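# Close the white door from inside so it latches

## Task

From the room's inside, push the white door shut until its latch catches and keeps it closed, disturbing nothing else. Release it, keep both grippers empty and back away. The robot must stay upright and level. Once everything has settled, neither arm, neither hand and the lift may be in contact with anything, and the base may touch only fixed things, not anything movable such as a box, cart, lid, drawer or part.

## Robot and tools

Robot: the LinearBot, an omnidirectional wheeled base with a vertical column about 1.7 m high. A carriage rides the column (lift_m) and carries two identical six-joint arms, left and right, each ending in a two-finger gripper. Arm bases sit roughly 0.57 m + lift_m above the floor, and carriage parts hang about 0.15 m lower. A hand reaches up to 0.78 m from its shoulder but only about 0.38 m below its arm base. The hand is about 0.16 m long and 0.1 m wide (0.14 m open). Parked joints 1-6 are 0, 0.05, 0.05, 1.45, 0, 0; parked, the robot is about 0.85 m wide and 0.65 m long.

Cameras: carriage_camera is fixed on the carriage, facing forward and tilted about 20 degrees down. left_wrist_camera and right_wrist_camera look out past each gripper's fingertips.

Frames: base frame has its origin on the floor under the base centre, x forward, y left, z up, in metres. left_hand and right_hand readings are the point between the finger pads, in the base frame. Their quat_wxyz rotates base axes into hand axes; the hand's z runs along the fingers and the fingers open along its y. Odometry frame is the base frame as it stood at scene start. base_odometry counts wheel turns only, so slip shows as travel; heading is in radians, left positive, -3.142 to 3.142. Hand readings tend to sit above the true hand, more so at long reach.

Tool move: one action plus an optional cameras list (carriage_camera, left_wrist_camera, right_wrist_camera, or all; empty list gives no images; omitted gives all). An action contains base, joints or both. base takes exactly one key, and each is a relative offset from where the base last measured itself: translate_m (metres, forward positive, -2 to 2), strafe_m (metres, left positive, -2 to 2) or rotate_rad (radians, counter-clockwise positive, -6.3 to 6.3). joints is one flat object with separate keys per joint, each an absolute target: lift_m 0 to 1 m; for each arm, prefix left_ or right_: joint1_rad -2.617 to 3.054 (swing about vertical, 0 forward, positive left), joint2_rad 0 to 3.141 (shoulder; 0 upper arm back and level, 1.57 vertical, 3.14 forward and level), joint3_rad 0 to 3.141 (elbow; 0 folded, 3.14 straight), joint4_rad -1.57 to 1.57 (wrist pitch, positive lifts fingertips), joint5_rad -1.57 to 1.57 (wrist yaw, positive turns fingertips right), joint6_rad -2.094 to 2.094 (roll about the finger axis), gripper_m 0 to 0.093 m (pad gap). speeds caps top speed for that action only: translate_m and strafe_m 0.02-0.5 m/s, rotate_rad 0.05-1.57 rad/s, lift_m 0.08-0.25 m/s. min_time_s (0.1-8 s) sets a minimum duration for arm and gripper motions, which also keeps hand paths straighter. Unknown keys make the call invalid; out-of-range values get it refused, and a refusal or stop cancels the rest of that reply's move, wait and finished_scene calls. Calling move with nothing returns state and images only. Joints omitted may still be driving toward earlier targets.

Tool wait: seconds 0 to 10, plus cameras; the robot keeps its last command. zoom_image: camera name and region [x0, y0, x1, y1] in pixels, top-left origin, at most 504 by 504. read_manual: returns licence texts only. finished_scene: scene number; ends the scene irreversibly.

Result lines: move reports done or the worst status. base_status and joint_status per motion: done (for the base, wheels turned the commanded amount even if slipping), off_target (stopped short and may still push), contact_stop or time_out (target dropped, holding in place), not_followed (a self-collision check withheld the arm's targets; the gripper still acts), limit_stop_at_motor_heat. on_its_own lists uncommanded behaviour; its held at value is a target. motor_effort gives percent of maximum with the action peak in brackets; drive_wheels sign is meaningless. If lift effort keeps dropping while lowering, a hand is resting on something. Joint torques wrap at ±28 N m for joints 1-3. Motor temperatures are listed per arm; MOTOR HOT appears at 75 °C, and at 100 °C the arm goes limp for 30-60 s (OVER-TEMPERATURE FAULT). Park stretched arms to cool them.

Cautions: only the base detects contact; arms keep pushing and snap back when freed, and drives may bend an arm without stopping. If pinned, back off about 0.2 m along the reverse path. Never reverse under a table edge. Tipping risk rises with a high carriage, outstretched or loaded arms, pushing and abrupt stops; only images reveal a lean. Avoid the arms striking or squeezing each other. Push the door gently rather than slamming it. To release, open the gripper well past its reading. To free withheld arms, resend one arm its current readings with joint 1 turned away, then the other in a later action. Simulation time runs while thinking.

Each tool is called after "Emit:" by a JSON object that holds its "op" and its "data".

## Session

Emit:
{"op": "move", "data": {}}

Scene clock: 0.00 s.
Joint torques (N m): no reading
Motor temperatures (°C): left_arm=[30 32 35 29 27 30 27] | right_arm=[31 32 33 29 29 29 31]
base_odometry: x=+0.000 y=+0.000 heading=+0.000
base_status: not commanded
joint_positions: lift_m=+0.300 left_joint1_rad=-0.004 left_joint2_rad=+0.044 left_joint3_rad=+0.038 left_joint4_rad=+1.478 left_joint5_rad=-0.003 left_joint6_rad=-0.042 left_gripper_m=+0.09396 right_joint1_rad=-0.020 right_joint2_rad=+0.054 right_joint3_rad=+0.039 right_joint4_rad=+1.497 right_joint5_rad=+0.020 right_joint6_rad=+0.048 right_gripper_m=+0.09396
joint_status: not commanded
motor_effort: lift_m=+18 drive_wheels=-1
left_hand: x=+0.2410 y=+0.2976 z=+1.3090 quat_wxyz=(+0.999, -0.002, +0.049, -0.023) (m; base frame)
right_hand: x=+0.2394 y=-0.3011 z=+1.3095 quat_wxyz=(+0.999, +0.011, +0.045, +0.013) (m; base frame)
pictures: carriage_camera, left_wrist_camera, right_wrist_camera
Images, in order (width x height): carriage_camera 672x504, left_wrist_camera 672x504, right_wrist_camera 672x504.

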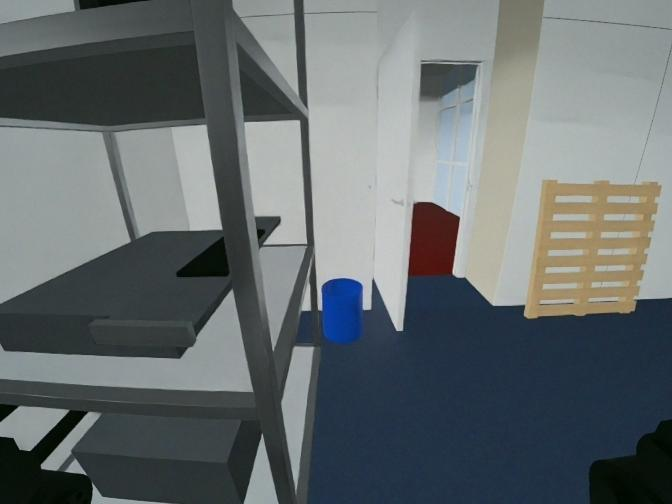

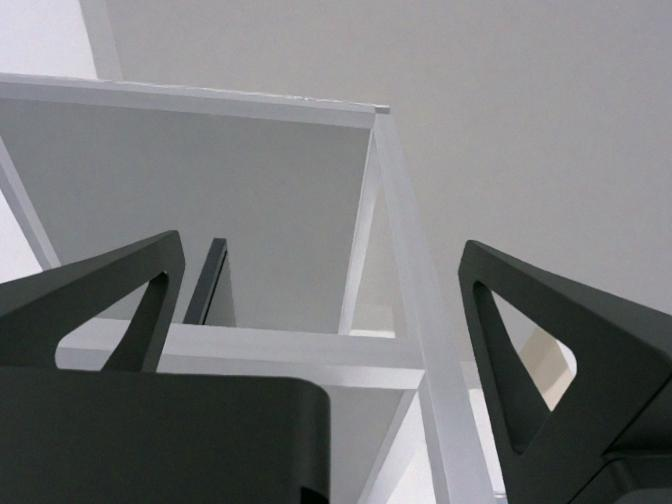

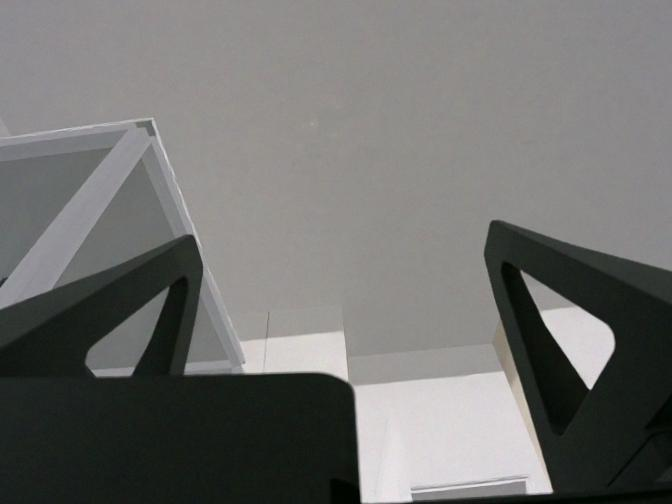

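Emit:
{"op": "move", "data": {"base": {"strafe_m": -0.75}, "cameras": ["carriage_camera"]}}

Emit:
{"op": "zoom_image", "data": {"camera": "carriage_camera", "region": [150, 0, 500, 400]}}

Scene clock: 39.47 s.
Joint torques (N m): left_arm=[-0.18 4.08 5.53 -0.18 0.08 0.04] | right_arm=[-0.29 4 5.76 -0.28 -0.08 -0.04]
Motor temperatures (°C): left_arm=[30 33 38 29 27 30 27] | right_arm=[31 33 34 29 29 29 31]
move: done
base_odometry: x=-0.001 y=-0.750 heading=-0.001
base_status: done
joint_positions: lift_m=+0.300 left_joint1_rad=-0.003 left_joint2_rad=+0.044 left_joint3_rad=+0.038 left_joint4_rad=+1.478 left_joint5_rad=-0.003 left_joint6_rad=-0.042 left_gripper_m=+0.09396 right_joint1_rad=-0.019 right_joint2_rad=+0.054 right_joint3_rad=+0.039 right_joint4_rad=+1.497 right_joint5_rad=+0.020 right_joint6_rad=+0.048 right_gripper_m=+0.09396
joint_status: not commanded
motor_effort: lift_m=+18(18) drive_wheels=+5(20)
left_hand: x=+0.2410 y=+0.2976 z=+1.3090 quat_wxyz=(+0.999, -0.002, +0.049, -0.022) (m; base frame)
right_hand: x=+0.2394 y=-0.3010 z=+1.3095 quat_wxyz=(+0.999, +0.011, +0.045, +0.014) (m; base frame)
pictures: carriage_camera
Images, in order (width x height): carriage_camera 672x504.

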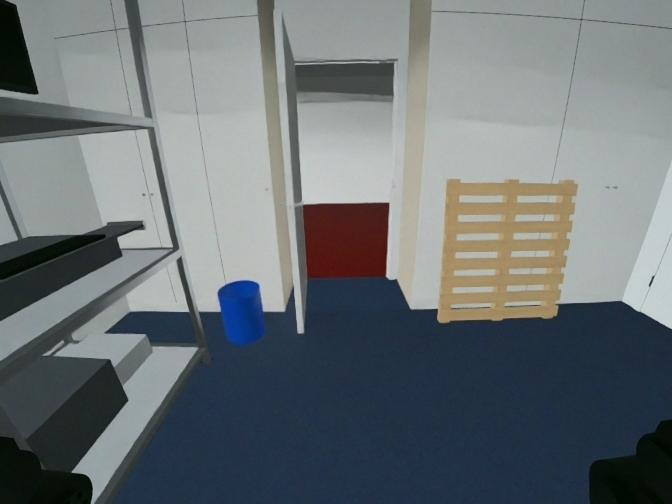

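Scaled by 1.260 from the camera's 672x504 image, which has a finer 960x720 frame.

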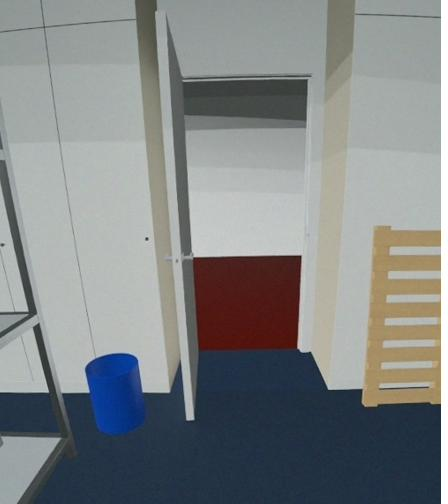

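Emit:
{"op": "move", "data": {"base": {"strafe_m": 0.09}, "joints": {"lift_m":0.15,"left_joint1_rad":0,"left_joint2_rad":2.0,"left_joint3_rad":1.7,"left_joint4_rad":0.3,"left_joint5_rad":0,"left_joint6_rad":0,"left_gripper_m":0}, "min_time_s": 2, "cameras": []}}

Emit:
{"op": "move", "data": {"base": {"translate_m": 0.95}}}

Scene clock: 71.97 s.
Joint torques (N m): left_arm=[0.13 -11.66 9.76 1.85 0.15 0.2] | right_arm=[-0.09 3.96 5.72 -0.29 -0.1 -0.06]
Motor temperatures (°C): left_arm=[30 34 40 29 27 30 27] | right_arm=[31 34 35 29 29 29 31]
move: done
base_odometry: x=-0.001 y=-0.660 heading=+0.000
base_status: done
joint_positions: lift_m=+0.150 left_joint1_rad=-0.003 left_joint2_rad=+1.993 left_joint3_rad=+1.671 left_joint4_rad=+0.313 left_joint5_rad=-0.003 left_joint6_rad=-0.012 left_gripper_m=+0.00059 right_joint1_rad=-0.020 right_joint2_rad=+0.054 right_joint3_rad=+0.039 right_joint4_rad=+1.496 right_joint5_rad=+0.020 right_joint6_rad=+0.048 right_gripper_m=+0.09396
joint_status: all done
motor_effort: lift_m=+18(19) drive_wheels=-3(15)
left_hand: x=+0.8406 y=+0.2956 z=+1.0621 quat_wxyz=(+0.704, -0.004, +0.710, -0.004) (m; base frame)
right_hand: x=+0.2395 y=-0.3011 z=+1.1594 quat_wxyz=(+0.999, +0.011, +0.045, +0.013) (m; base frame)
pictures: none
No camera images: "cameras" was empty.

Scene clock: 76.23 s.
Joint torques (N m): left_arm=[0.01 -11.85 9.8 1.88 0.14 0.18] | right_arm=[-0.14 3.95 5.79 -0.32 -0.1 -0.05]
Motor temperatures (°C): left_arm=[30 35 41 31 27 30 27] | right_arm=[31 34 35 29 29 29 31]
move: done
base_odometry: x=+0.949 y=-0.661 heading=+0.000
base_status: done
joint_positions: lift_m=+0.150 left_joint1_rad=-0.003 left_joint2_rad=+1.994 left_joint3_rad=+1.672 left_joint4_rad=+0.306 left_joint5_rad=-0.003 left_joint6_rad=-0.011 left_gripper_m=+0.00059 right_joint1_rad=-0.020 right_joint2_rad=+0.054 right_joint3_rad=+0.039 right_joint4_rad=+1.496 right_joint5_rad=+0.020 right_joint6_rad=+0.048 right_gripper_m=+0.09396
joint_status: not commanded
motor_effort: lift_m=+18(19) drive_wheels=-1(16)
left_hand: x=+0.8408 y=+0.2956 z=+1.0603 quat_wxyz=(+0.701, -0.004, +0.713, -0.004) (m; base frame)
right_hand: x=+0.2396 y=-0.3011 z=+1.1594 quat_wxyz=(+0.999, +0.011, +0.045, +0.013) (m; base frame)
pictures: carriage_camera, left_wrist_camera, right_wrist_camera
Images, in order (width x height): carriage_camera 672x504, left_wrist_camera 672x504, right_wrist_camera 672x504.

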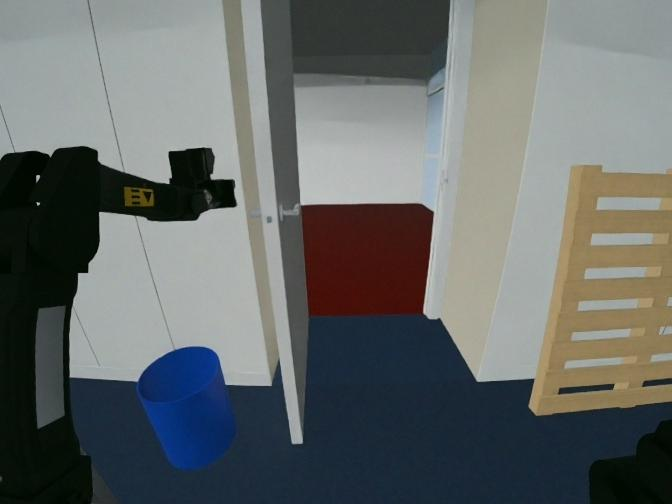

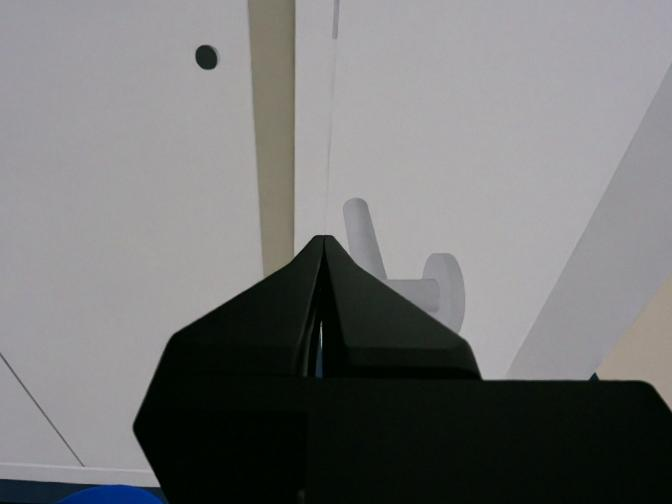

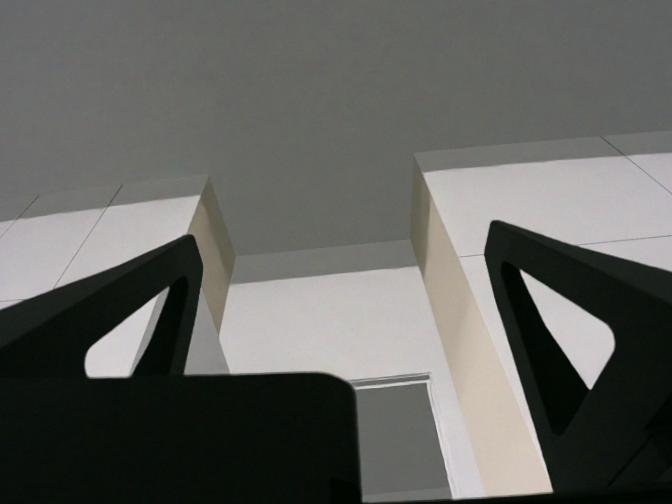

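Emit:
{"op": "move", "data": {"base": {"translate_m": 0.3}, "joints": {"lift_m":0.22}, "speeds": {"translate_m":0.25}, "cameras": ["carriage_camera","left_wrist_camera"]}}

Scene clock: 85.43 s.
Joint torques (N m): left_arm=[0.16 -12.26 8.79 1.95 0.15 0.18] | right_arm=[-0.16 4.01 5.81 -0.28 -0.09 -0.05]
Motor temperatures (°C): left_arm=[30 37 42 33 27 30 27] | right_arm=[31 34 35 29 29 29 31]
move: done
base_odometry: x=+1.249 y=-0.661 heading=-0.001
base_status: done
joint_positions: lift_m=+0.220 left_joint1_rad=-0.003 left_joint2_rad=+1.997 left_joint3_rad=+1.683 left_joint4_rad=+0.301 left_joint5_rad=-0.003 left_joint6_rad=-0.011 left_gripper_m=+0.00059 right_joint1_rad=-0.020 right_joint2_rad=+0.054 right_joint3_rad=+0.039 right_joint4_rad=+1.496 right_joint5_rad=+0.020 right_joint6_rad=+0.048 right_gripper_m=+0.09396
joint_status: all done
motor_effort: lift_m=+17(22) drive_wheels=-2(13)
left_hand: x=+0.8418 y=+0.2956 z=+1.1328 quat_wxyz=(+0.702, -0.004, +0.712, -0.004) (m; base frame)
right_hand: x=+0.2395 y=-0.3011 z=+1.2296 quat_wxyz=(+0.999, +0.011, +0.045, +0.013) (m; base frame)
pictures: carriage_camera, left_wrist_camera
Images, in order (width x height): carriage_camera 672x504, left_wrist_camera 672x504.

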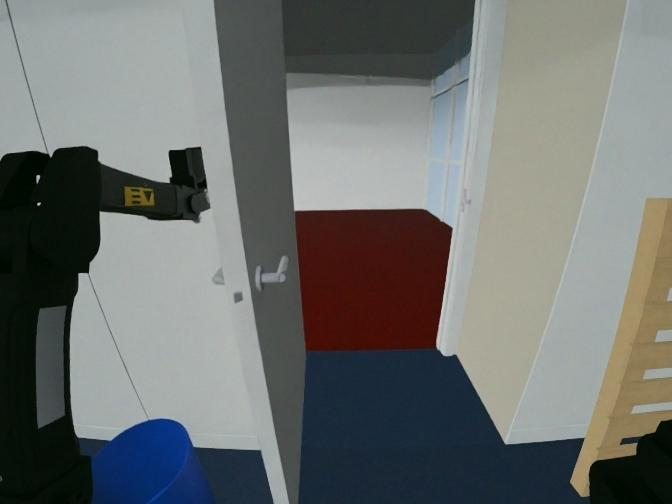

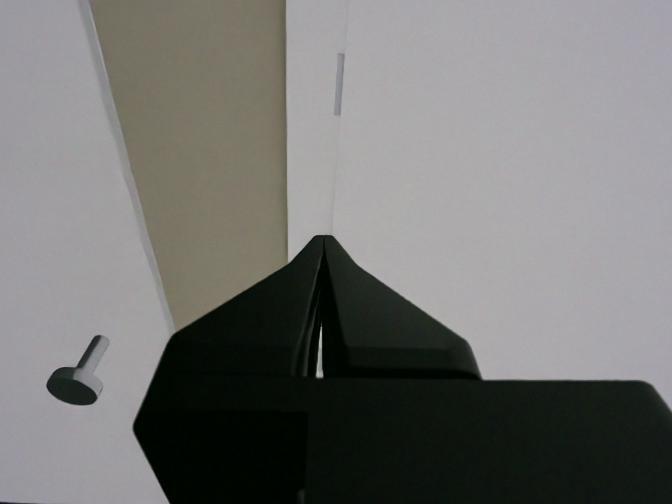

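Emit:
{"op": "move", "data": {"base": {"strafe_m": -0.4}, "speeds": {"strafe_m":0.15}, "cameras": ["carriage_camera","left_wrist_camera"]}}

Scene clock: 92.53 s.
Joint torques (N m): left_arm=[-0.02 -12.27 8.83 1.94 0.23 0] | right_arm=[-0.13 3.99 5.76 -0.27 -0.1 -0.07]
Motor temperatures (°C): left_arm=[30 39 43 34 28 30 27] | right_arm=[31 34 35 29 29 29 31]
move: done
base_odometry: x=+1.249 y=-1.061 heading=-0.001
base_status: done
joint_positions: lift_m=+0.220 left_joint1_rad=+0.000 left_joint2_rad=+1.997 left_joint3_rad=+1.683 left_joint4_rad=+0.301 left_joint5_rad=-0.012 left_joint6_rad=+0.002 left_gripper_m=+0.00058 right_joint1_rad=-0.020 right_joint2_rad=+0.054 right_joint3_rad=+0.039 right_joint4_rad=+1.496 right_joint5_rad=+0.020 right_joint6_rad=+0.048 right_gripper_m=+0.09396
joint_status: not commanded
motor_effort: lift_m=+17(18) drive_wheels=+1(11)
left_hand: x=+0.8418 y=+0.2993 z=+1.1328 quat_wxyz=(+0.702, -0.003, +0.712, +0.005) (m; base frame)
right_hand: x=+0.2395 y=-0.3011 z=+1.2296 quat_wxyz=(+0.999, +0.011, +0.045, +0.013) (m; base frame)
pictures: carriage_camera, left_wrist_camera
Images, in order (width x height): carriage_camera 672x504, left_wrist_camera 672x504.

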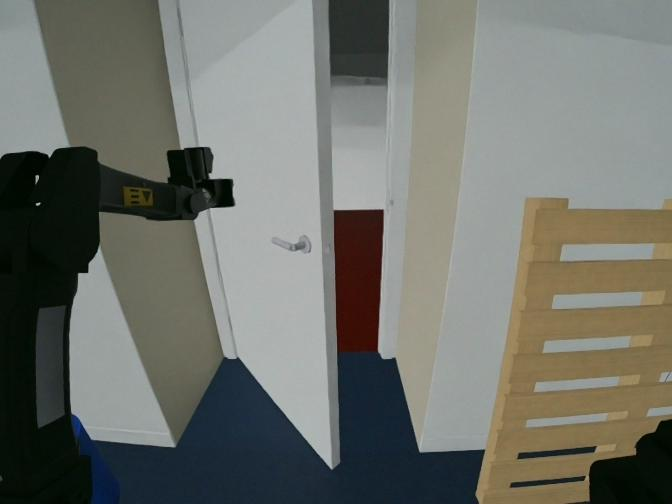

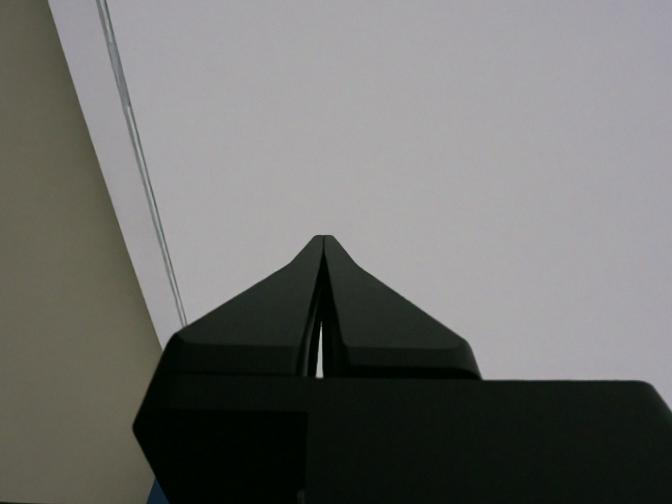

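Emit:
{"op": "move", "data": {"base": {"strafe_m": 0.17}, "joints": {"left_joint1_rad":-0.55}, "speeds": {"strafe_m":0.2}, "min_time_s": 0.8, "cameras": ["carriage_camera"]}}

Emit:
{"op": "move", "data": {"base": {"translate_m": 0.5}, "speeds": {"translate_m":0.15}, "cameras": ["carriage_camera","left_wrist_camera"]}}

Scene clock: 116.57 s.
Joint torques (N m): left_arm=[-0.03 -12.29 8.72 1.96 0.1 0.02] | right_arm=[-0.14 3.96 5.78 -0.29 -0.09 -0.04]
Motor temperatures (°C): left_arm=[30 43 45 35 28 30 28] | right_arm=[31 34 36 29 29 29 31]
move: done
base_odometry: x=+1.250 y=-0.891 heading=-0.001
base_status: done
joint_positions: lift_m=+0.220 left_joint1_rad=-0.550 left_joint2_rad=+1.997 left_joint3_rad=+1.683 left_joint4_rad=+0.301 left_joint5_rad=+0.000 left_joint6_rad=+0.002 left_gripper_m=+0.00058 right_joint1_rad=-0.020 right_joint2_rad=+0.054 right_joint3_rad=+0.039 right_joint4_rad=+1.496 right_joint5_rad=+0.020 right_joint6_rad=+0.048 right_gripper_m=+0.09396
joint_status: all done
motor_effort: lift_m=+17(18) drive_wheels=-2(11)
left_hand: x=+0.7495 y=-0.0302 z=+1.1328 quat_wxyz=(+0.676, +0.194, +0.685, -0.190) (m; base frame)
right_hand: x=+0.2395 y=-0.3011 z=+1.2296 quat_wxyz=(+0.999, +0.011, +0.045, +0.013) (m; base frame)
pictures: carriage_camera
Images, in order (width x height): carriage_camera 672x504.

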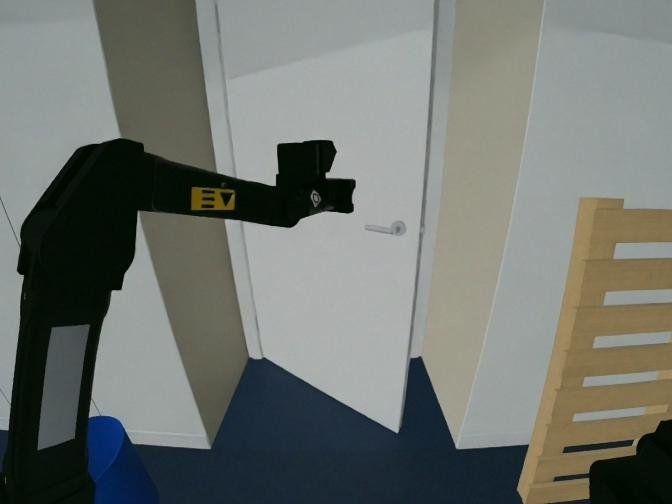

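Scene clock: 120.87 s.
Joint torques (N m): left_arm=[0.18 -11.45 8.85 2.13 -0.05 0.03] | right_arm=[-0.1 4 5.75 -0.26 -0.11 -0.05]
Motor temperatures (°C): left_arm=[30 43 45 36 28 30 28] | right_arm=[31 34 36 29 29 29 31]
move: done
base_odometry: x=+1.750 y=-0.891 heading=-0.001
base_status: done
joint_positions: lift_m=+0.220 left_joint1_rad=-0.553 left_joint2_rad=+1.990 left_joint3_rad=+1.681 left_joint4_rad=+0.284 left_joint5_rad=+0.013 left_joint6_rad=+0.002 left_gripper_m=+0.00058 right_joint1_rad=-0.020 right_joint2_rad=+0.054 right_joint3_rad=+0.039 right_joint4_rad=+1.496 right_joint5_rad=+0.020 right_joint6_rad=+0.048 right_gripper_m=+0.09396
joint_status: not commanded
motor_effort: lift_m=+18(18) drive_wheels=-1(15)
left_hand: x=+0.7457 y=-0.0331 z=+1.1313 quat_wxyz=(+0.670, +0.201, +0.688, -0.194) (m; base frame)
right_hand: x=+0.2395 y=-0.3011 z=+1.2295 quat_wxyz=(+0.999, +0.012, +0.045, +0.013) (m; base frame)
pictures: carriage_camera, left_wrist_camera
Images, in order (width x height): carriage_camera 672x504, left_wrist_camera 672x504.

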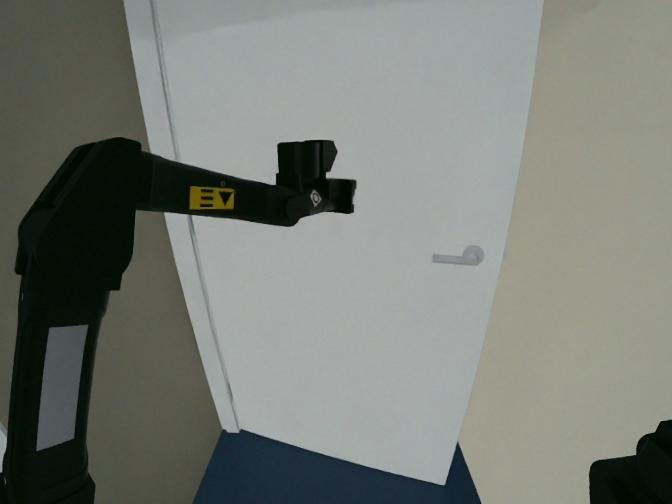

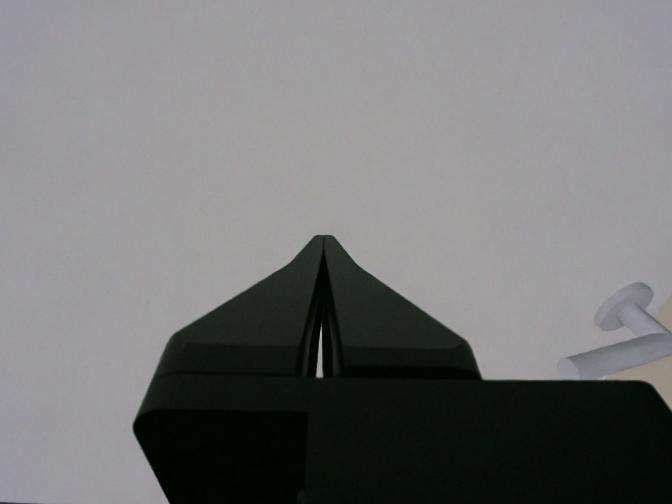

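Emit:
{"op": "move", "data": {"base": {"translate_m": 0.28}, "speeds": {"translate_m":0.12}, "cameras": ["carriage_camera"]}}

Scene clock: 129.27 s.
Joint torques (N m): left_arm=[6.94 -9.47 8.91 2.1 -3.73 0.03] | right_arm=[-0.13 4.01 5.82 -0.3 -0.1 -0.05]
Motor temperatures (°C): left_arm=[30 45 45 38 28 30 28] | right_arm=[31 34 36 29 29 29 31]
move: done
base_odometry: x=+2.030 y=-0.891 heading=+0.000
base_status: done
joint_positions: lift_m=+0.220 left_joint1_rad=-0.641 left_joint2_rad=+1.972 left_joint3_rad=+1.681 left_joint4_rad=+0.278 left_joint5_rad=+0.327 left_joint6_rad=+0.002 left_gripper_m=+0.00056 right_joint1_rad=-0.020 right_joint2_rad=+0.054 right_joint3_rad=+0.039 right_joint4_rad=+1.496 right_joint5_rad=+0.020 right_joint6_rad=+0.048 right_gripper_m=+0.09396
joint_status: not commanded
motor_effort: lift_m=+18(18) drive_wheels=+6(12)
left_hand: x=+0.6725 y=-0.1129 z=+1.1410 quat_wxyz=(+0.621, +0.331, +0.630, -0.328) (m; base frame)
right_hand: x=+0.2396 y=-0.3011 z=+1.2295 quat_wxyz=(+0.999, +0.012, +0.045, +0.013) (m; base frame)
pictures: carriage_camera
Images, in order (width x height): carriage_camera 672x504.

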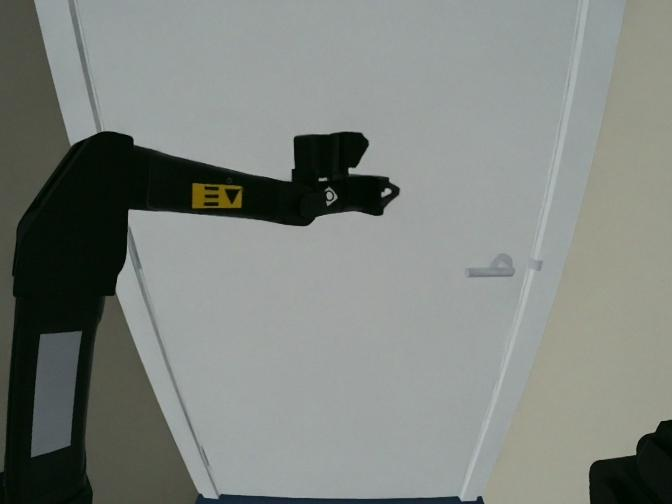

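Emit:
{"op": "zoom_image", "data": {"camera": "carriage_camera", "region": [430, 150, 650, 350]}}

Emit:
{"op": "move", "data": {"base": {"translate_m": -0.25}, "speeds": {"translate_m":0.15}, "cameras": ["carriage_camera"]}}

Emit:
{"op": "zoom_image", "data": {"camera": "carriage_camera", "region": [390, 130, 610, 330]}}

Scaled by 2.291 from the camera's 672x504 image, which has a finer 960x720 frame.

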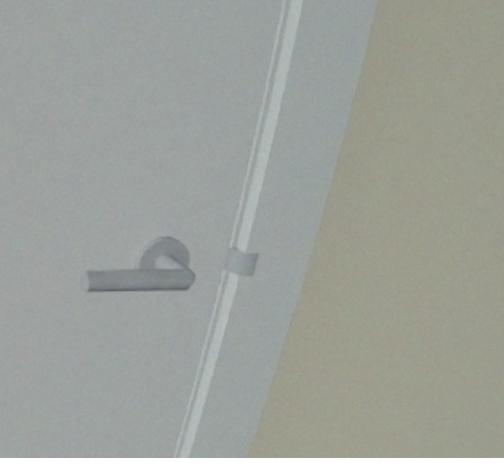

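Scene clock: 140.17 s.
Joint torques (N m): left_arm=[-0.18 -11.32 8.98 2.11 -0.08 0.05] | right_arm=[-0.16 4.01 5.82 -0.29 -0.11 -0.04]
Motor temperatures (°C): left_arm=[31 45 45 38 33 30 28] | right_arm=[31 34 36 29 29 29 31]
move: done
base_odometry: x=+1.780 y=-0.891 heading=+0.000
base_status: done
joint_positions: lift_m=+0.220 left_joint1_rad=-0.548 left_joint2_rad=+1.990 left_joint3_rad=+1.681 left_joint4_rad=+0.286 left_joint5_rad=+0.015 left_joint6_rad=+0.002 left_gripper_m=+0.00056 right_joint1_rad=-0.020 right_joint2_rad=+0.054 right_joint3_rad=+0.039 right_joint4_rad=+1.496 right_joint5_rad=+0.020 right_joint6_rad=+0.048 right_gripper_m=+0.09396
joint_status: not commanded
motor_effort: lift_m=+18(18) drive_wheels=+1(12)
left_hand: x=+0.7473 y=-0.0304 z=+1.1320 quat_wxyz=(+0.671, +0.199, +0.687, -0.193) (m; base frame)
right_hand: x=+0.2396 y=-0.3011 z=+1.2295 quat_wxyz=(+0.999, +0.012, +0.045, +0.013) (m; base frame)
pictures: carriage_camera
Images, in order (width x height): carriage_camera 672x504.

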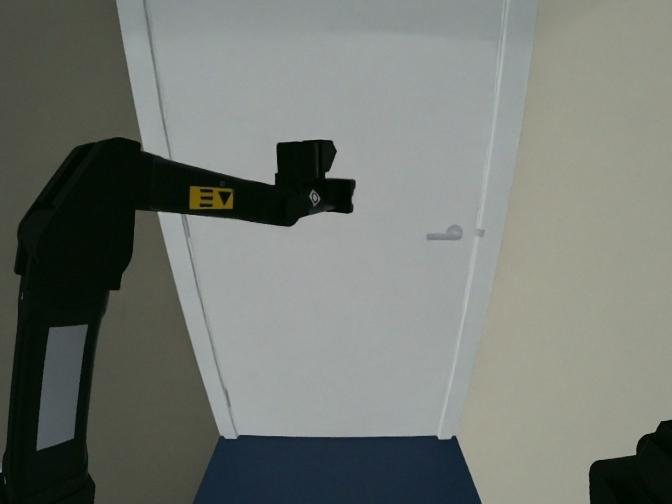

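Scaled by 2.291 from the camera's 672x504 image, which has a finer 960x720 frame.

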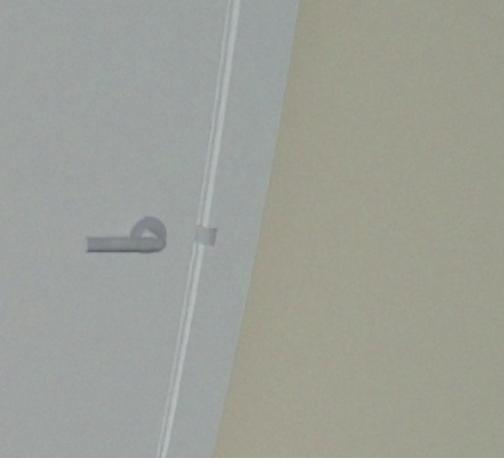

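Emit:
{"op": "move", "data": {"joints": {"left_joint1_rad":0,"left_joint2_rad":0.05,"left_joint3_rad":0.05,"left_joint4_rad":1.45,"left_joint5_rad":0,"right_joint1_rad":0,"right_joint2_rad":2.0,"right_joint3_rad":1.7,"right_joint4_rad":0.3,"right_joint5_rad":0,"right_joint6_rad":0,"right_gripper_m":0}, "min_time_s": 2, "cameras": ["carriage_camera"]}}

Emit:
{"op": "move", "data": {"base": {"translate_m": 0.2}, "speeds": {"translate_m":0.1}, "cameras": ["carriage_camera","right_wrist_camera"]}}

Emit:
{"op": "zoom_image", "data": {"camera": "carriage_camera", "region": [430, 130, 650, 330]}}

Scene clock: 151.80 s.
Joint torques (N m): left_arm=[0.28 3.15 4.57 0.06 -0.05 0.03] | right_arm=[0.88 -10.82 10.67 2.19 -0.2 -0.14]
Motor temperatures (°C): left_arm=[31 45 45 40 31 30 28] | right_arm=[31 34 36 29 29 29 31]
move: done
base_odometry: x=+1.780 y=-0.891 heading=+0.000
base_status: not commanded
joint_positions: lift_m=+0.220 left_joint1_rad=-0.007 left_joint2_rad=+0.057 left_joint3_rad=+0.058 left_joint4_rad=+1.434 left_joint5_rad=+0.010 left_joint6_rad=+0.002 left_gripper_m=+0.00056 right_joint1_rad=-0.010 right_joint2_rad=+1.992 right_joint3_rad=+1.672 right_joint4_rad=+0.311 right_joint5_rad=+0.013 right_joint6_rad=+0.009 right_gripper_m=+0.00009
joint_status: all done
motor_effort: lift_m=+18(18) drive_wheels=+2(4)
left_hand: x=+0.2500 y=+0.2953 z=+1.2330 quat_wxyz=(+0.998, +0.005, +0.068, -0.003) (m; base frame)
right_hand: x=+0.8402 y=-0.3059 z=+1.1328 quat_wxyz=(+0.704, +0.011, +0.710, -0.005) (m; base frame)
pictures: carriage_camera
Images, in order (width x height): carriage_camera 672x504.

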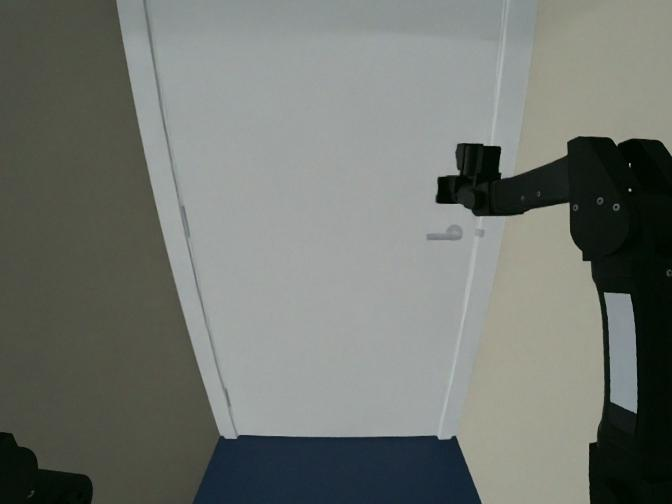

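Scene clock: 154.47 s.
Joint torques (N m): left_arm=[0.38 3.3 4.77 0 -0.01 0.01] | right_arm=[-0.27 14.01 4.79 7.69 0.05 -0.14]
Motor temperatures (°C): left_arm=[31 45 45 39 31 30 28] | right_arm=[31 35 36 36 29 29 31]
move: done
base_odometry: x=+1.979 y=-0.891 heading=-0.001
base_status: done
joint_positions: lift_m=+0.220 left_joint1_rad=-0.007 left_joint2_rad=+0.056 left_joint3_rad=+0.057 left_joint4_rad=+1.442 left_joint5_rad=+0.010 left_joint6_rad=+0.002 left_gripper_m=+0.00056 right_joint1_rad=+0.001 right_joint2_rad=+1.691 right_joint3_rad=+1.728 right_joint4_rad=-0.567 right_joint5_rad=-0.012 right_joint6_rad=+0.008 right_gripper_m=+0.00009
joint_status: not commanded
motor_effort: lift_m=+17(18) drive_wheels=+15(25)
left_hand: x=+0.2478 y=+0.2953 z=+1.2331 quat_wxyz=(+0.998, +0.005, +0.064, -0.002) (m; base frame)
right_hand: x=+0.7215 y=-0.2944 z=+1.1212 quat_wxyz=(+0.497, +0.000, +0.868, +0.008) (m; base frame)
pictures: carriage_camera, right_wrist_camera
Images, in order (width x height): carriage_camera 672x504, right_wrist_camera 672x504.

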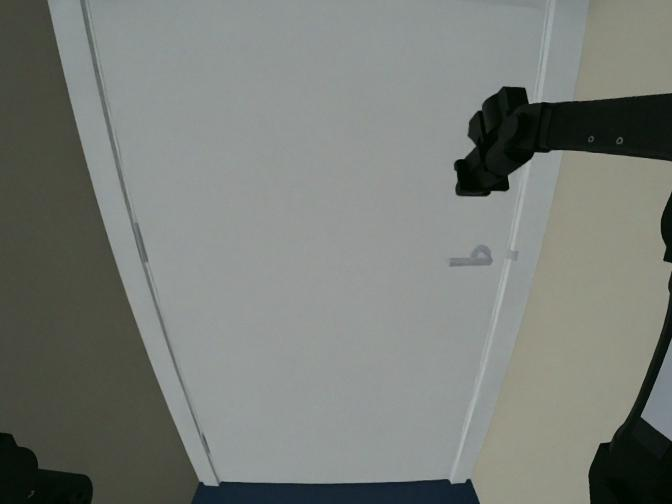

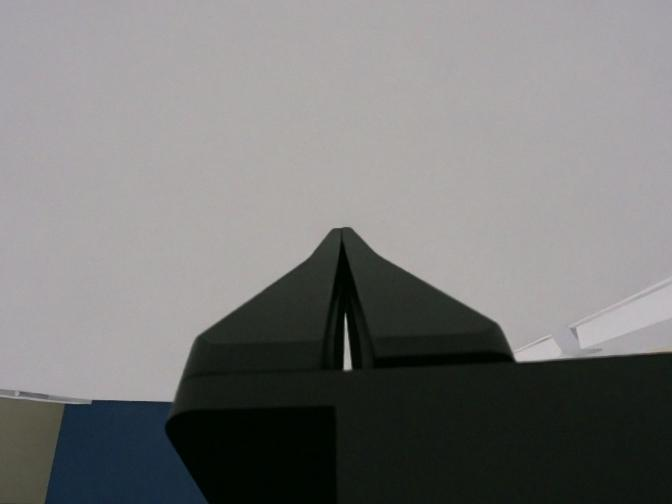

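Scaled by 2.291 from the camera's 672x504 image, which has a finer 960x720 frame.

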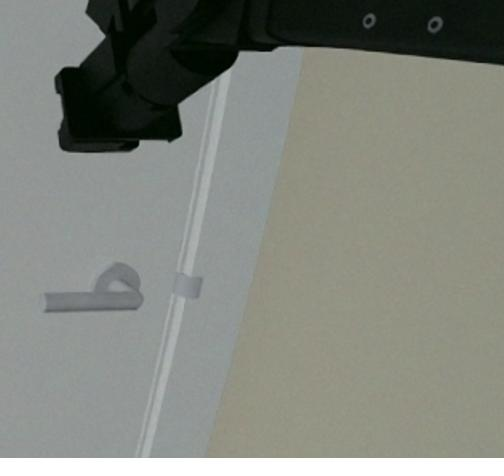

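Emit:
{"op": "move", "data": {"base": {"translate_m": -0.4}, "speeds": {"translate_m":0.2}, "cameras": ["carriage_camera","right_wrist_camera"]}}

Emit:
{"op": "move", "data": {"joints": {"right_joint1_rad":0,"right_joint2_rad":0.05,"right_joint3_rad":0.05,"right_joint4_rad":1.45}, "min_time_s": 1.5, "cameras": ["carriage_camera"]}}

Emit:
{"op": "zoom_image", "data": {"camera": "carriage_camera", "region": [370, 150, 510, 280]}}

Scene clock: 169.53 s.
Joint torques (N m): left_arm=[0.49 3.26 4.77 -0.06 -0.02 0.04] | right_arm=[-0.58 -12.26 7.72 2.38 0.03 -0.14]
Motor temperatures (°C): left_arm=[31 41 44 36 30 30 28] | right_arm=[31 40 36 80 29 29 31]
move: done
MOTOR HOT: joint 4 (wrist pitch) of the right arm reports 80 °C; the controller stops that arm at 100 °C. To cool a motor, set the load down, stop pushing, or move to a pose that needs little force.
base_odometry: x=+1.579 y=-0.890 heading=-0.001
base_status: done
joint_positions: lift_m=+0.220 left_joint1_rad=-0.007 left_joint2_rad=+0.056 left_joint3_rad=+0.056 left_joint4_rad=+1.444 left_joint5_rad=+0.010 left_joint6_rad=+0.002 left_gripper_m=+0.00056 right_joint1_rad=+0.005 right_joint2_rad=+2.005 right_joint3_rad=+1.701 right_joint4_rad=+0.292 right_joint5_rad=-0.013 right_joint6_rad=+0.008 right_gripper_m=+0.00008
joint_status: not commanded
motor_effort: lift_m=+17(18) drive_wheels=+0(18)
left_hand: x=+0.2478 y=+0.2953 z=+1.2328 quat_wxyz=(+0.998, +0.005, +0.064, -0.002) (m; base frame)
right_hand: x=+0.8437 y=-0.2920 z=+1.1349 quat_wxyz=(+0.703, -0.003, +0.711, +0.009) (m; base frame)
pictures: carriage_camera, right_wrist_camera
Images, in order (width x height): carriage_camera 672x504, right_wrist_camera 672x504.

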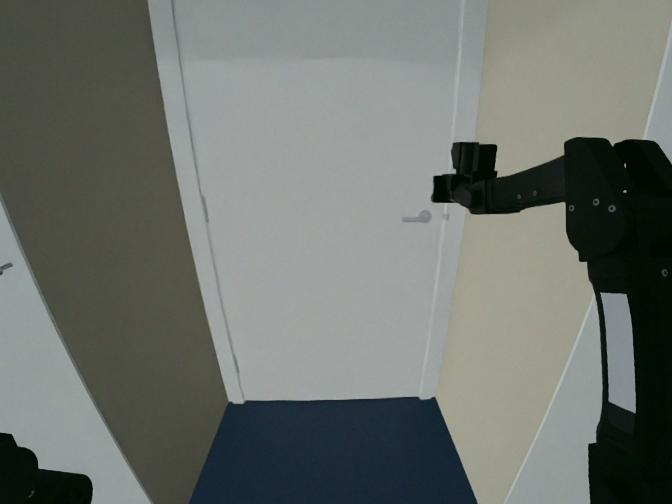

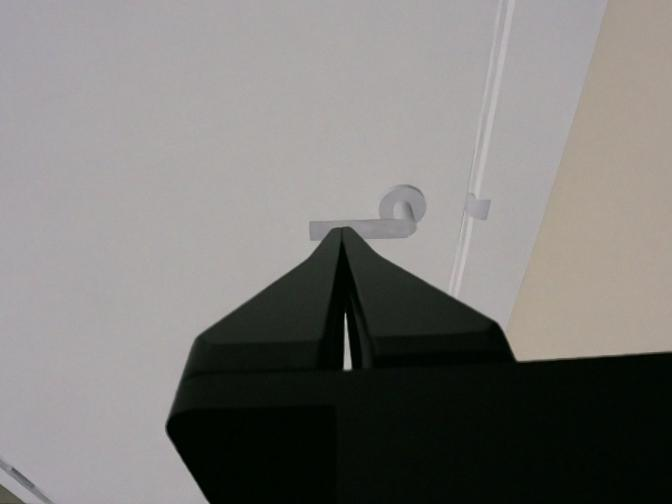

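Scene clock: 171.60 s.
Joint torques (N m): left_arm=[0.39 3.18 4.88 -0.03 -0.03 0.04] | right_arm=[-0.59 3.08 4.71 -0.05 0.05 -0.12]
Motor temperatures (°C): left_arm=[31 40 43 36 30 30 28] | right_arm=[31 40 36 76 29 29 31]
move: done
MOTOR HOT: still on. Joint 4 (wrist pitch) of the right arm reports 76 °C.
base_odometry: x=+1.579 y=-0.890 heading=-0.001
base_status: not commanded
joint_positions: lift_m=+0.220 left_joint1_rad=-0.007 left_joint2_rad=+0.056 left_joint3_rad=+0.056 left_joint4_rad=+1.444 left_joint5_rad=+0.010 left_joint6_rad=+0.002 left_gripper_m=+0.00056 right_joint1_rad=+0.005 right_joint2_rad=+0.057 right_joint3_rad=+0.059 right_joint4_rad=+1.437 right_joint5_rad=-0.012 right_joint6_rad=+0.008 right_gripper_m=+0.00008
joint_status: all done
motor_effort: lift_m=+18(18) drive_wheels=+1(4)
left_hand: x=+0.2478 y=+0.2953 z=+1.2328 quat_wxyz=(+0.998, +0.005, +0.064, -0.002) (m; base frame)
right_hand: x=+0.2489 y=-0.2949 z=+1.2334 quat_wxyz=(+0.998, -0.006, +0.066, +0.007) (m; base frame)
pictures: carriage_camera
Images, in order (width x height): carriage_camera 672x504.

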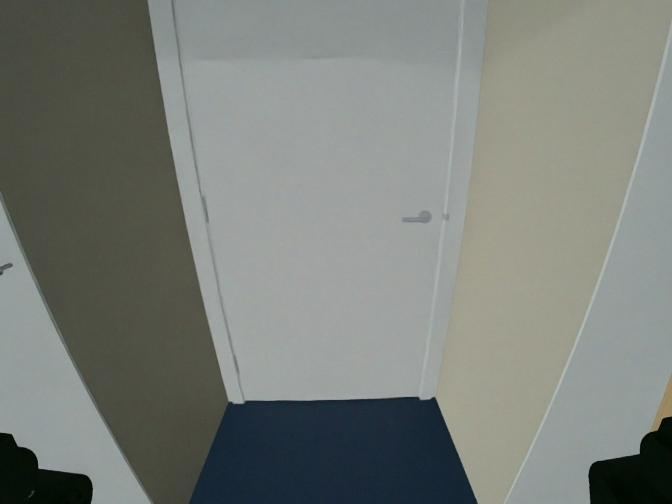

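Scaled by 3.600 from the camera's 672x504 image, which has a finer 960x720 frame.

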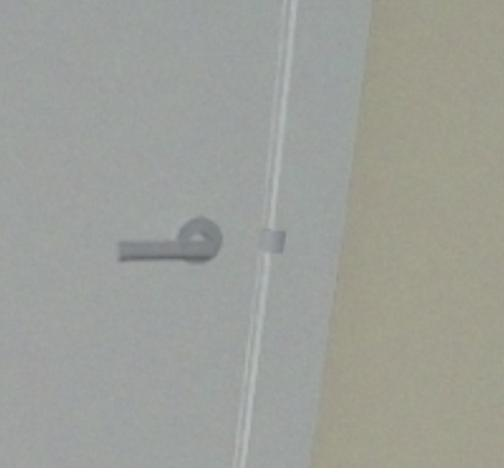

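Emit:
{"op": "move", "data": {"base": {"strafe_m": 0.045}, "joints": {"lift_m":0.075,"right_joint1_rad":0,"right_joint2_rad":2.0,"right_joint3_rad":1.7,"right_joint4_rad":0.3,"right_joint5_rad":0,"right_joint6_rad":-1.57,"right_gripper_m":0.093}, "min_time_s": 1.7, "cameras": ["carriage_camera","right_wrist_camera"]}}

Scene clock: 189.13 s.
Joint torques (N m): left_arm=[0.35 3.45 5.03 -0.04 0 0.05] | right_arm=[-0.4 -11.29 10.59 2.14 0.03 -0.09]
Motor temperatures (°C): left_arm=[30 38 42 34 29 30 28] | right_arm=[31 38 37 53 29 29 31]
move: done
MOTOR HOT: cleared for the motors of the right arm.
base_odometry: x=+1.579 y=-0.845 heading=-0.001
base_status: done
joint_positions: lift_m=+0.075 left_joint1_rad=-0.006 left_joint2_rad=+0.054 left_joint3_rad=+0.053 left_joint4_rad=+1.444 left_joint5_rad=+0.009 left_joint6_rad=+0.002 left_gripper_m=+0.00056 right_joint1_rad=+0.004 right_joint2_rad=+1.995 right_joint3_rad=+1.672 right_joint4_rad=+0.310 right_joint5_rad=-0.010 right_joint6_rad=-1.560 right_gripper_m=+0.09294
joint_status: all done
motor_effort: lift_m=+18(20) drive_wheels=+1(10)
left_hand: x=+0.2481 y=+0.2954 z=+1.0868 quat_wxyz=(+0.998, +0.005, +0.064, -0.002) (m; base frame)
right_hand: x=+0.8410 y=-0.2927 z=+0.9857 quat_wxyz=(+0.503, -0.504, +0.502, -0.490) (m; base frame)
pictures: carriage_camera, right_wrist_camera
Images, in order (width x height): carriage_camera 672x504, right_wrist_camera 672x504.

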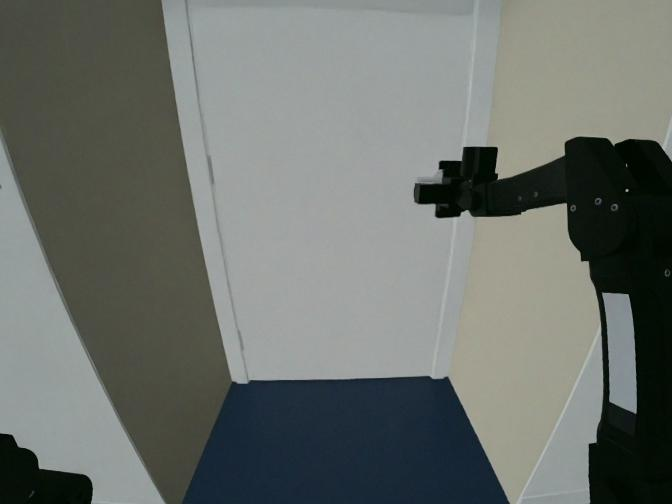

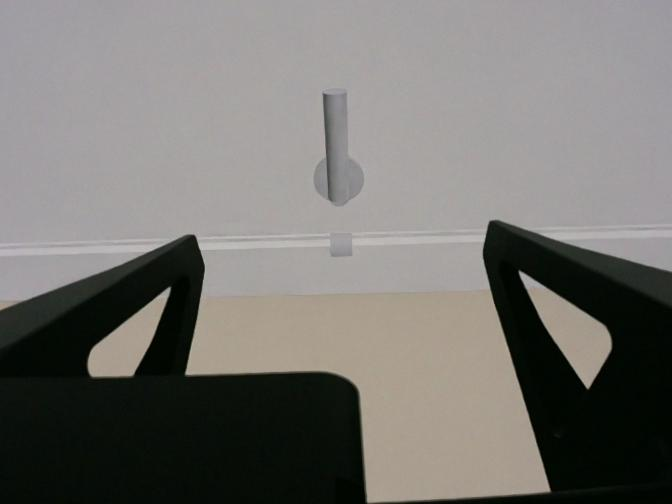

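Emit:
{"op": "move", "data": {"base": {"translate_m": 0.22}, "speeds": {"translate_m":0.12}, "cameras": ["carriage_camera","right_wrist_camera"]}}

Scene clock: 204.60 s.
Joint torques (N m): left_arm=[0.35 3.41 5.14 -0.05 0.01 0.02] | right_arm=[-0.58 -11.22 10.4 2.27 0.01 -0.05]
Motor temperatures (°C): left_arm=[30 37 41 34 29 30 28] | right_arm=[31 41 38 50 29 29 31]
move: done
base_odometry: x=+1.799 y=-0.845 heading=+0.000
base_status: done
joint_positions: lift_m=+0.075 left_joint1_rad=-0.006 left_joint2_rad=+0.054 left_joint3_rad=+0.053 left_joint4_rad=+1.445 left_joint5_rad=+0.009 left_joint6_rad=+0.002 left_gripper_m=+0.00056 right_joint1_rad=+0.004 right_joint2_rad=+1.995 right_joint3_rad=+1.673 right_joint4_rad=+0.304 right_joint5_rad=-0.010 right_joint6_rad=-1.562 right_gripper_m=+0.09294
joint_status: not commanded
motor_effort: lift_m=+18(18) drive_wheels=-1(12)
left_hand: x=+0.2479 y=+0.2954 z=+1.0869 quat_wxyz=(+0.998, +0.005, +0.064, -0.002) (m; base frame)
right_hand: x=+0.8410 y=-0.2927 z=+0.9845 quat_wxyz=(+0.501, -0.506, +0.503, -0.489) (m; base frame)
pictures: carriage_camera, right_wrist_camera
Images, in order (width x height): carriage_camera 672x504, right_wrist_camera 672x504.

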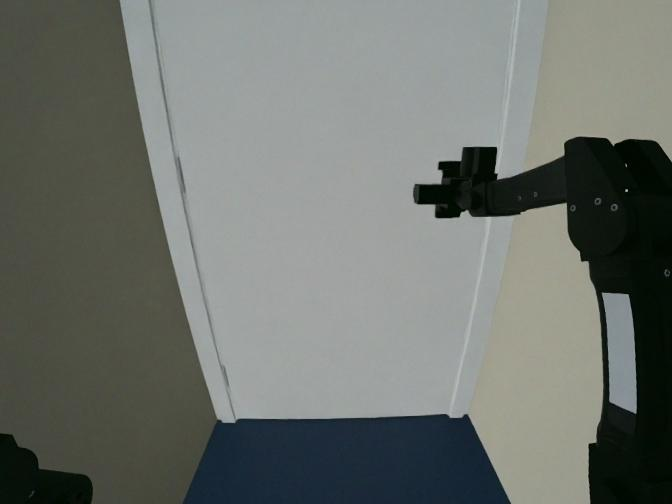

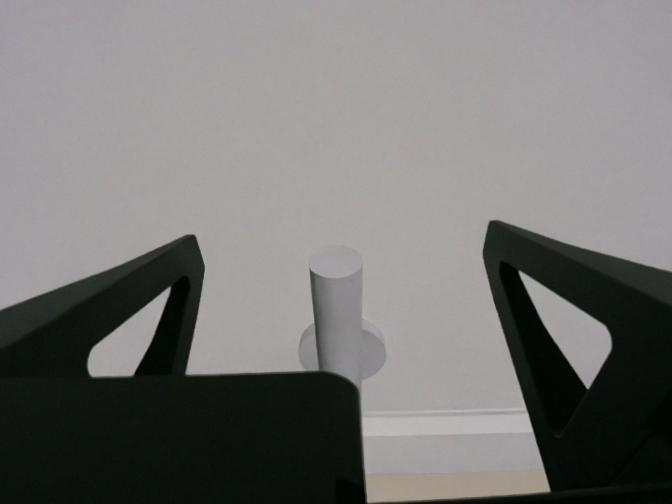

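Emit:
{"op": "move", "data": {"base": {"strafe_m": -0.035}, "cameras": []}}

Emit:
{"op": "move", "data": {"base": {"translate_m": 0.04}, "speeds": {"translate_m":0.08}, "cameras": ["right_wrist_camera"]}}

Emit:
{"op": "move", "data": {"joints": {"right_gripper_m":0.012}, "min_time_s": 1.5, "cameras": ["right_wrist_camera"]}}

Scene clock: 210.97 s.
Joint torques (N m): left_arm=[0.2 3.45 5.11 -0.03 0 0.02] | right_arm=[-0.27 -11.23 10.51 2.24 0.02 -0.04]
Motor temperatures (°C): left_arm=[30 36 41 34 29 30 28] | right_arm=[31 41 38 49 29 29 31]
move: done
base_odometry: x=+1.799 y=-0.880 heading=+0.000
base_status: done
joint_positions: lift_m=+0.075 left_joint1_rad=-0.005 left_joint2_rad=+0.054 left_joint3_rad=+0.053 left_joint4_rad=+1.445 left_joint5_rad=+0.008 left_joint6_rad=+0.002 left_gripper_m=+0.00056 right_joint1_rad=+0.001 right_joint2_rad=+1.995 right_joint3_rad=+1.673 right_joint4_rad=+0.304 right_joint5_rad=-0.009 right_joint6_rad=-1.562 right_gripper_m=+0.09294
joint_status: not commanded
motor_effort: lift_m=+18(18) drive_wheels=-1(9)
left_hand: x=+0.2479 y=+0.2956 z=+1.0869 quat_wxyz=(+0.998, +0.004, +0.064, -0.001) (m; base frame)
right_hand: x=+0.8410 y=-0.2950 z=+0.9845 quat_wxyz=(+0.500, -0.505, +0.505, -0.491) (m; base frame)
pictures: none
No camera images: "cameras" was empty.

Scene clock: 212.07 s.
Joint torques (N m): left_arm=[0.28 3.3 5.15 -0.06 -0.02 0.02] | right_arm=[-0.25 -11.19 10.21 2.31 0.01 -0.05]
Motor temperatures (°C): left_arm=[30 36 41 34 29 30 28] | right_arm=[31 42 38 49 29 29 31]
move: done
base_odometry: x=+1.839 y=-0.880 heading=+0.000
base_status: done
joint_positions: lift_m=+0.075 left_joint1_rad=-0.005 left_joint2_rad=+0.054 left_joint3_rad=+0.053 left_joint4_rad=+1.445 left_joint5_rad=+0.008 left_joint6_rad=+0.002 left_gripper_m=+0.00056 right_joint1_rad=+0.001 right_joint2_rad=+1.995 right_joint3_rad=+1.673 right_joint4_rad=+0.301 right_joint5_rad=-0.009 right_joint6_rad=-1.562 right_gripper_m=+0.09294
joint_status: not commanded
motor_effort: lift_m=+18(18) drive_wheels=-4(12)
left_hand: x=+0.2477 y=+0.2956 z=+1.0869 quat_wxyz=(+0.998, +0.004, +0.063, -0.001) (m; base frame)
right_hand: x=+0.8410 y=-0.2950 z=+0.9839 quat_wxyz=(+0.499, -0.505, +0.505, -0.490) (m; base frame)
pictures: right_wrist_camera
Images, in order (width x height): right_wrist_camera 672x504.

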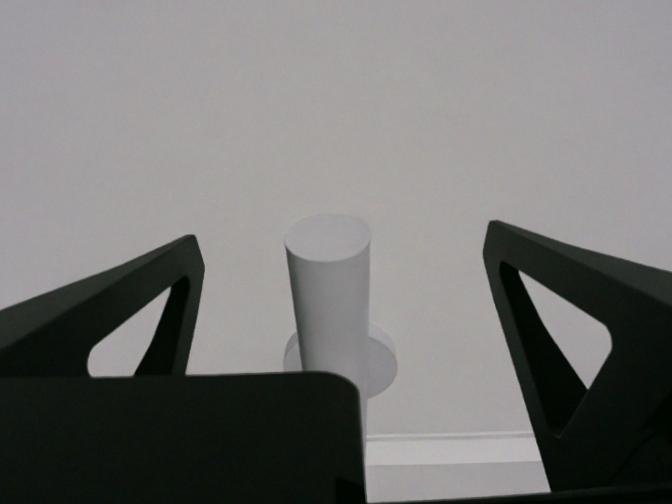

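Scene clock: 213.87 s.
Joint torques (N m): left_arm=[0.29 3.38 5.07 -0.07 -0.02 0.04] | right_arm=[-0.23 -11.28 10.51 2.39 0 -0.06]
Motor temperatures (°C): left_arm=[30 36 41 34 29 30 28] | right_arm=[31 42 38 49 29 29 31]
move: off_target
base_odometry: x=+1.839 y=-0.880 heading=+0.000
base_status: not commanded
joint_positions: lift_m=+0.075 left_joint1_rad=-0.005 left_joint2_rad=+0.054 left_joint3_rad=+0.053 left_joint4_rad=+1.445 left_joint5_rad=+0.008 left_joint6_rad=+0.002 left_gripper_m=+0.00056 right_joint1_rad=+0.001 right_joint2_rad=+1.995 right_joint3_rad=+1.673 right_joint4_rad=+0.289 right_joint5_rad=-0.009 right_joint6_rad=-1.561 right_gripper_m=+0.01651
joint_status: right_gripper_m off_target (ended at +0.01653, target +0.01200)
motor_effort: lift_m=+18(18) drive_wheels=-1(4)
left_hand: x=+0.2477 y=+0.2956 z=+1.0869 quat_wxyz=(+0.998, +0.004, +0.063, -0.001) (m; base frame)
right_hand: x=+0.8409 y=-0.2950 z=+0.9810 quat_wxyz=(+0.496, -0.508, +0.508, -0.487) (m; base frame)
pictures: right_wrist_camera
Images, in order (width x height): right_wrist_camera 672x504.

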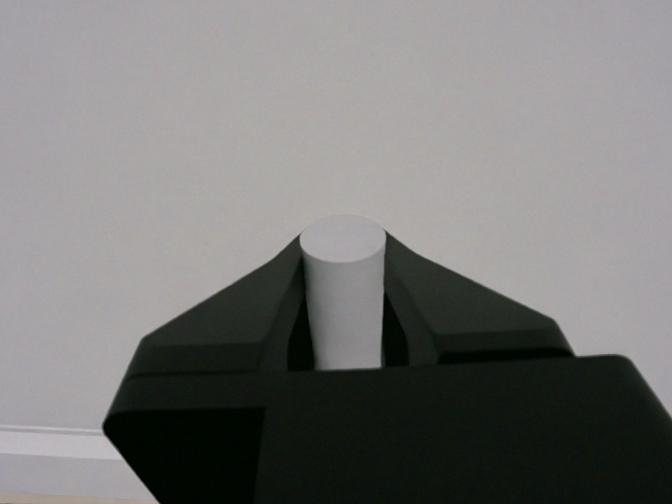

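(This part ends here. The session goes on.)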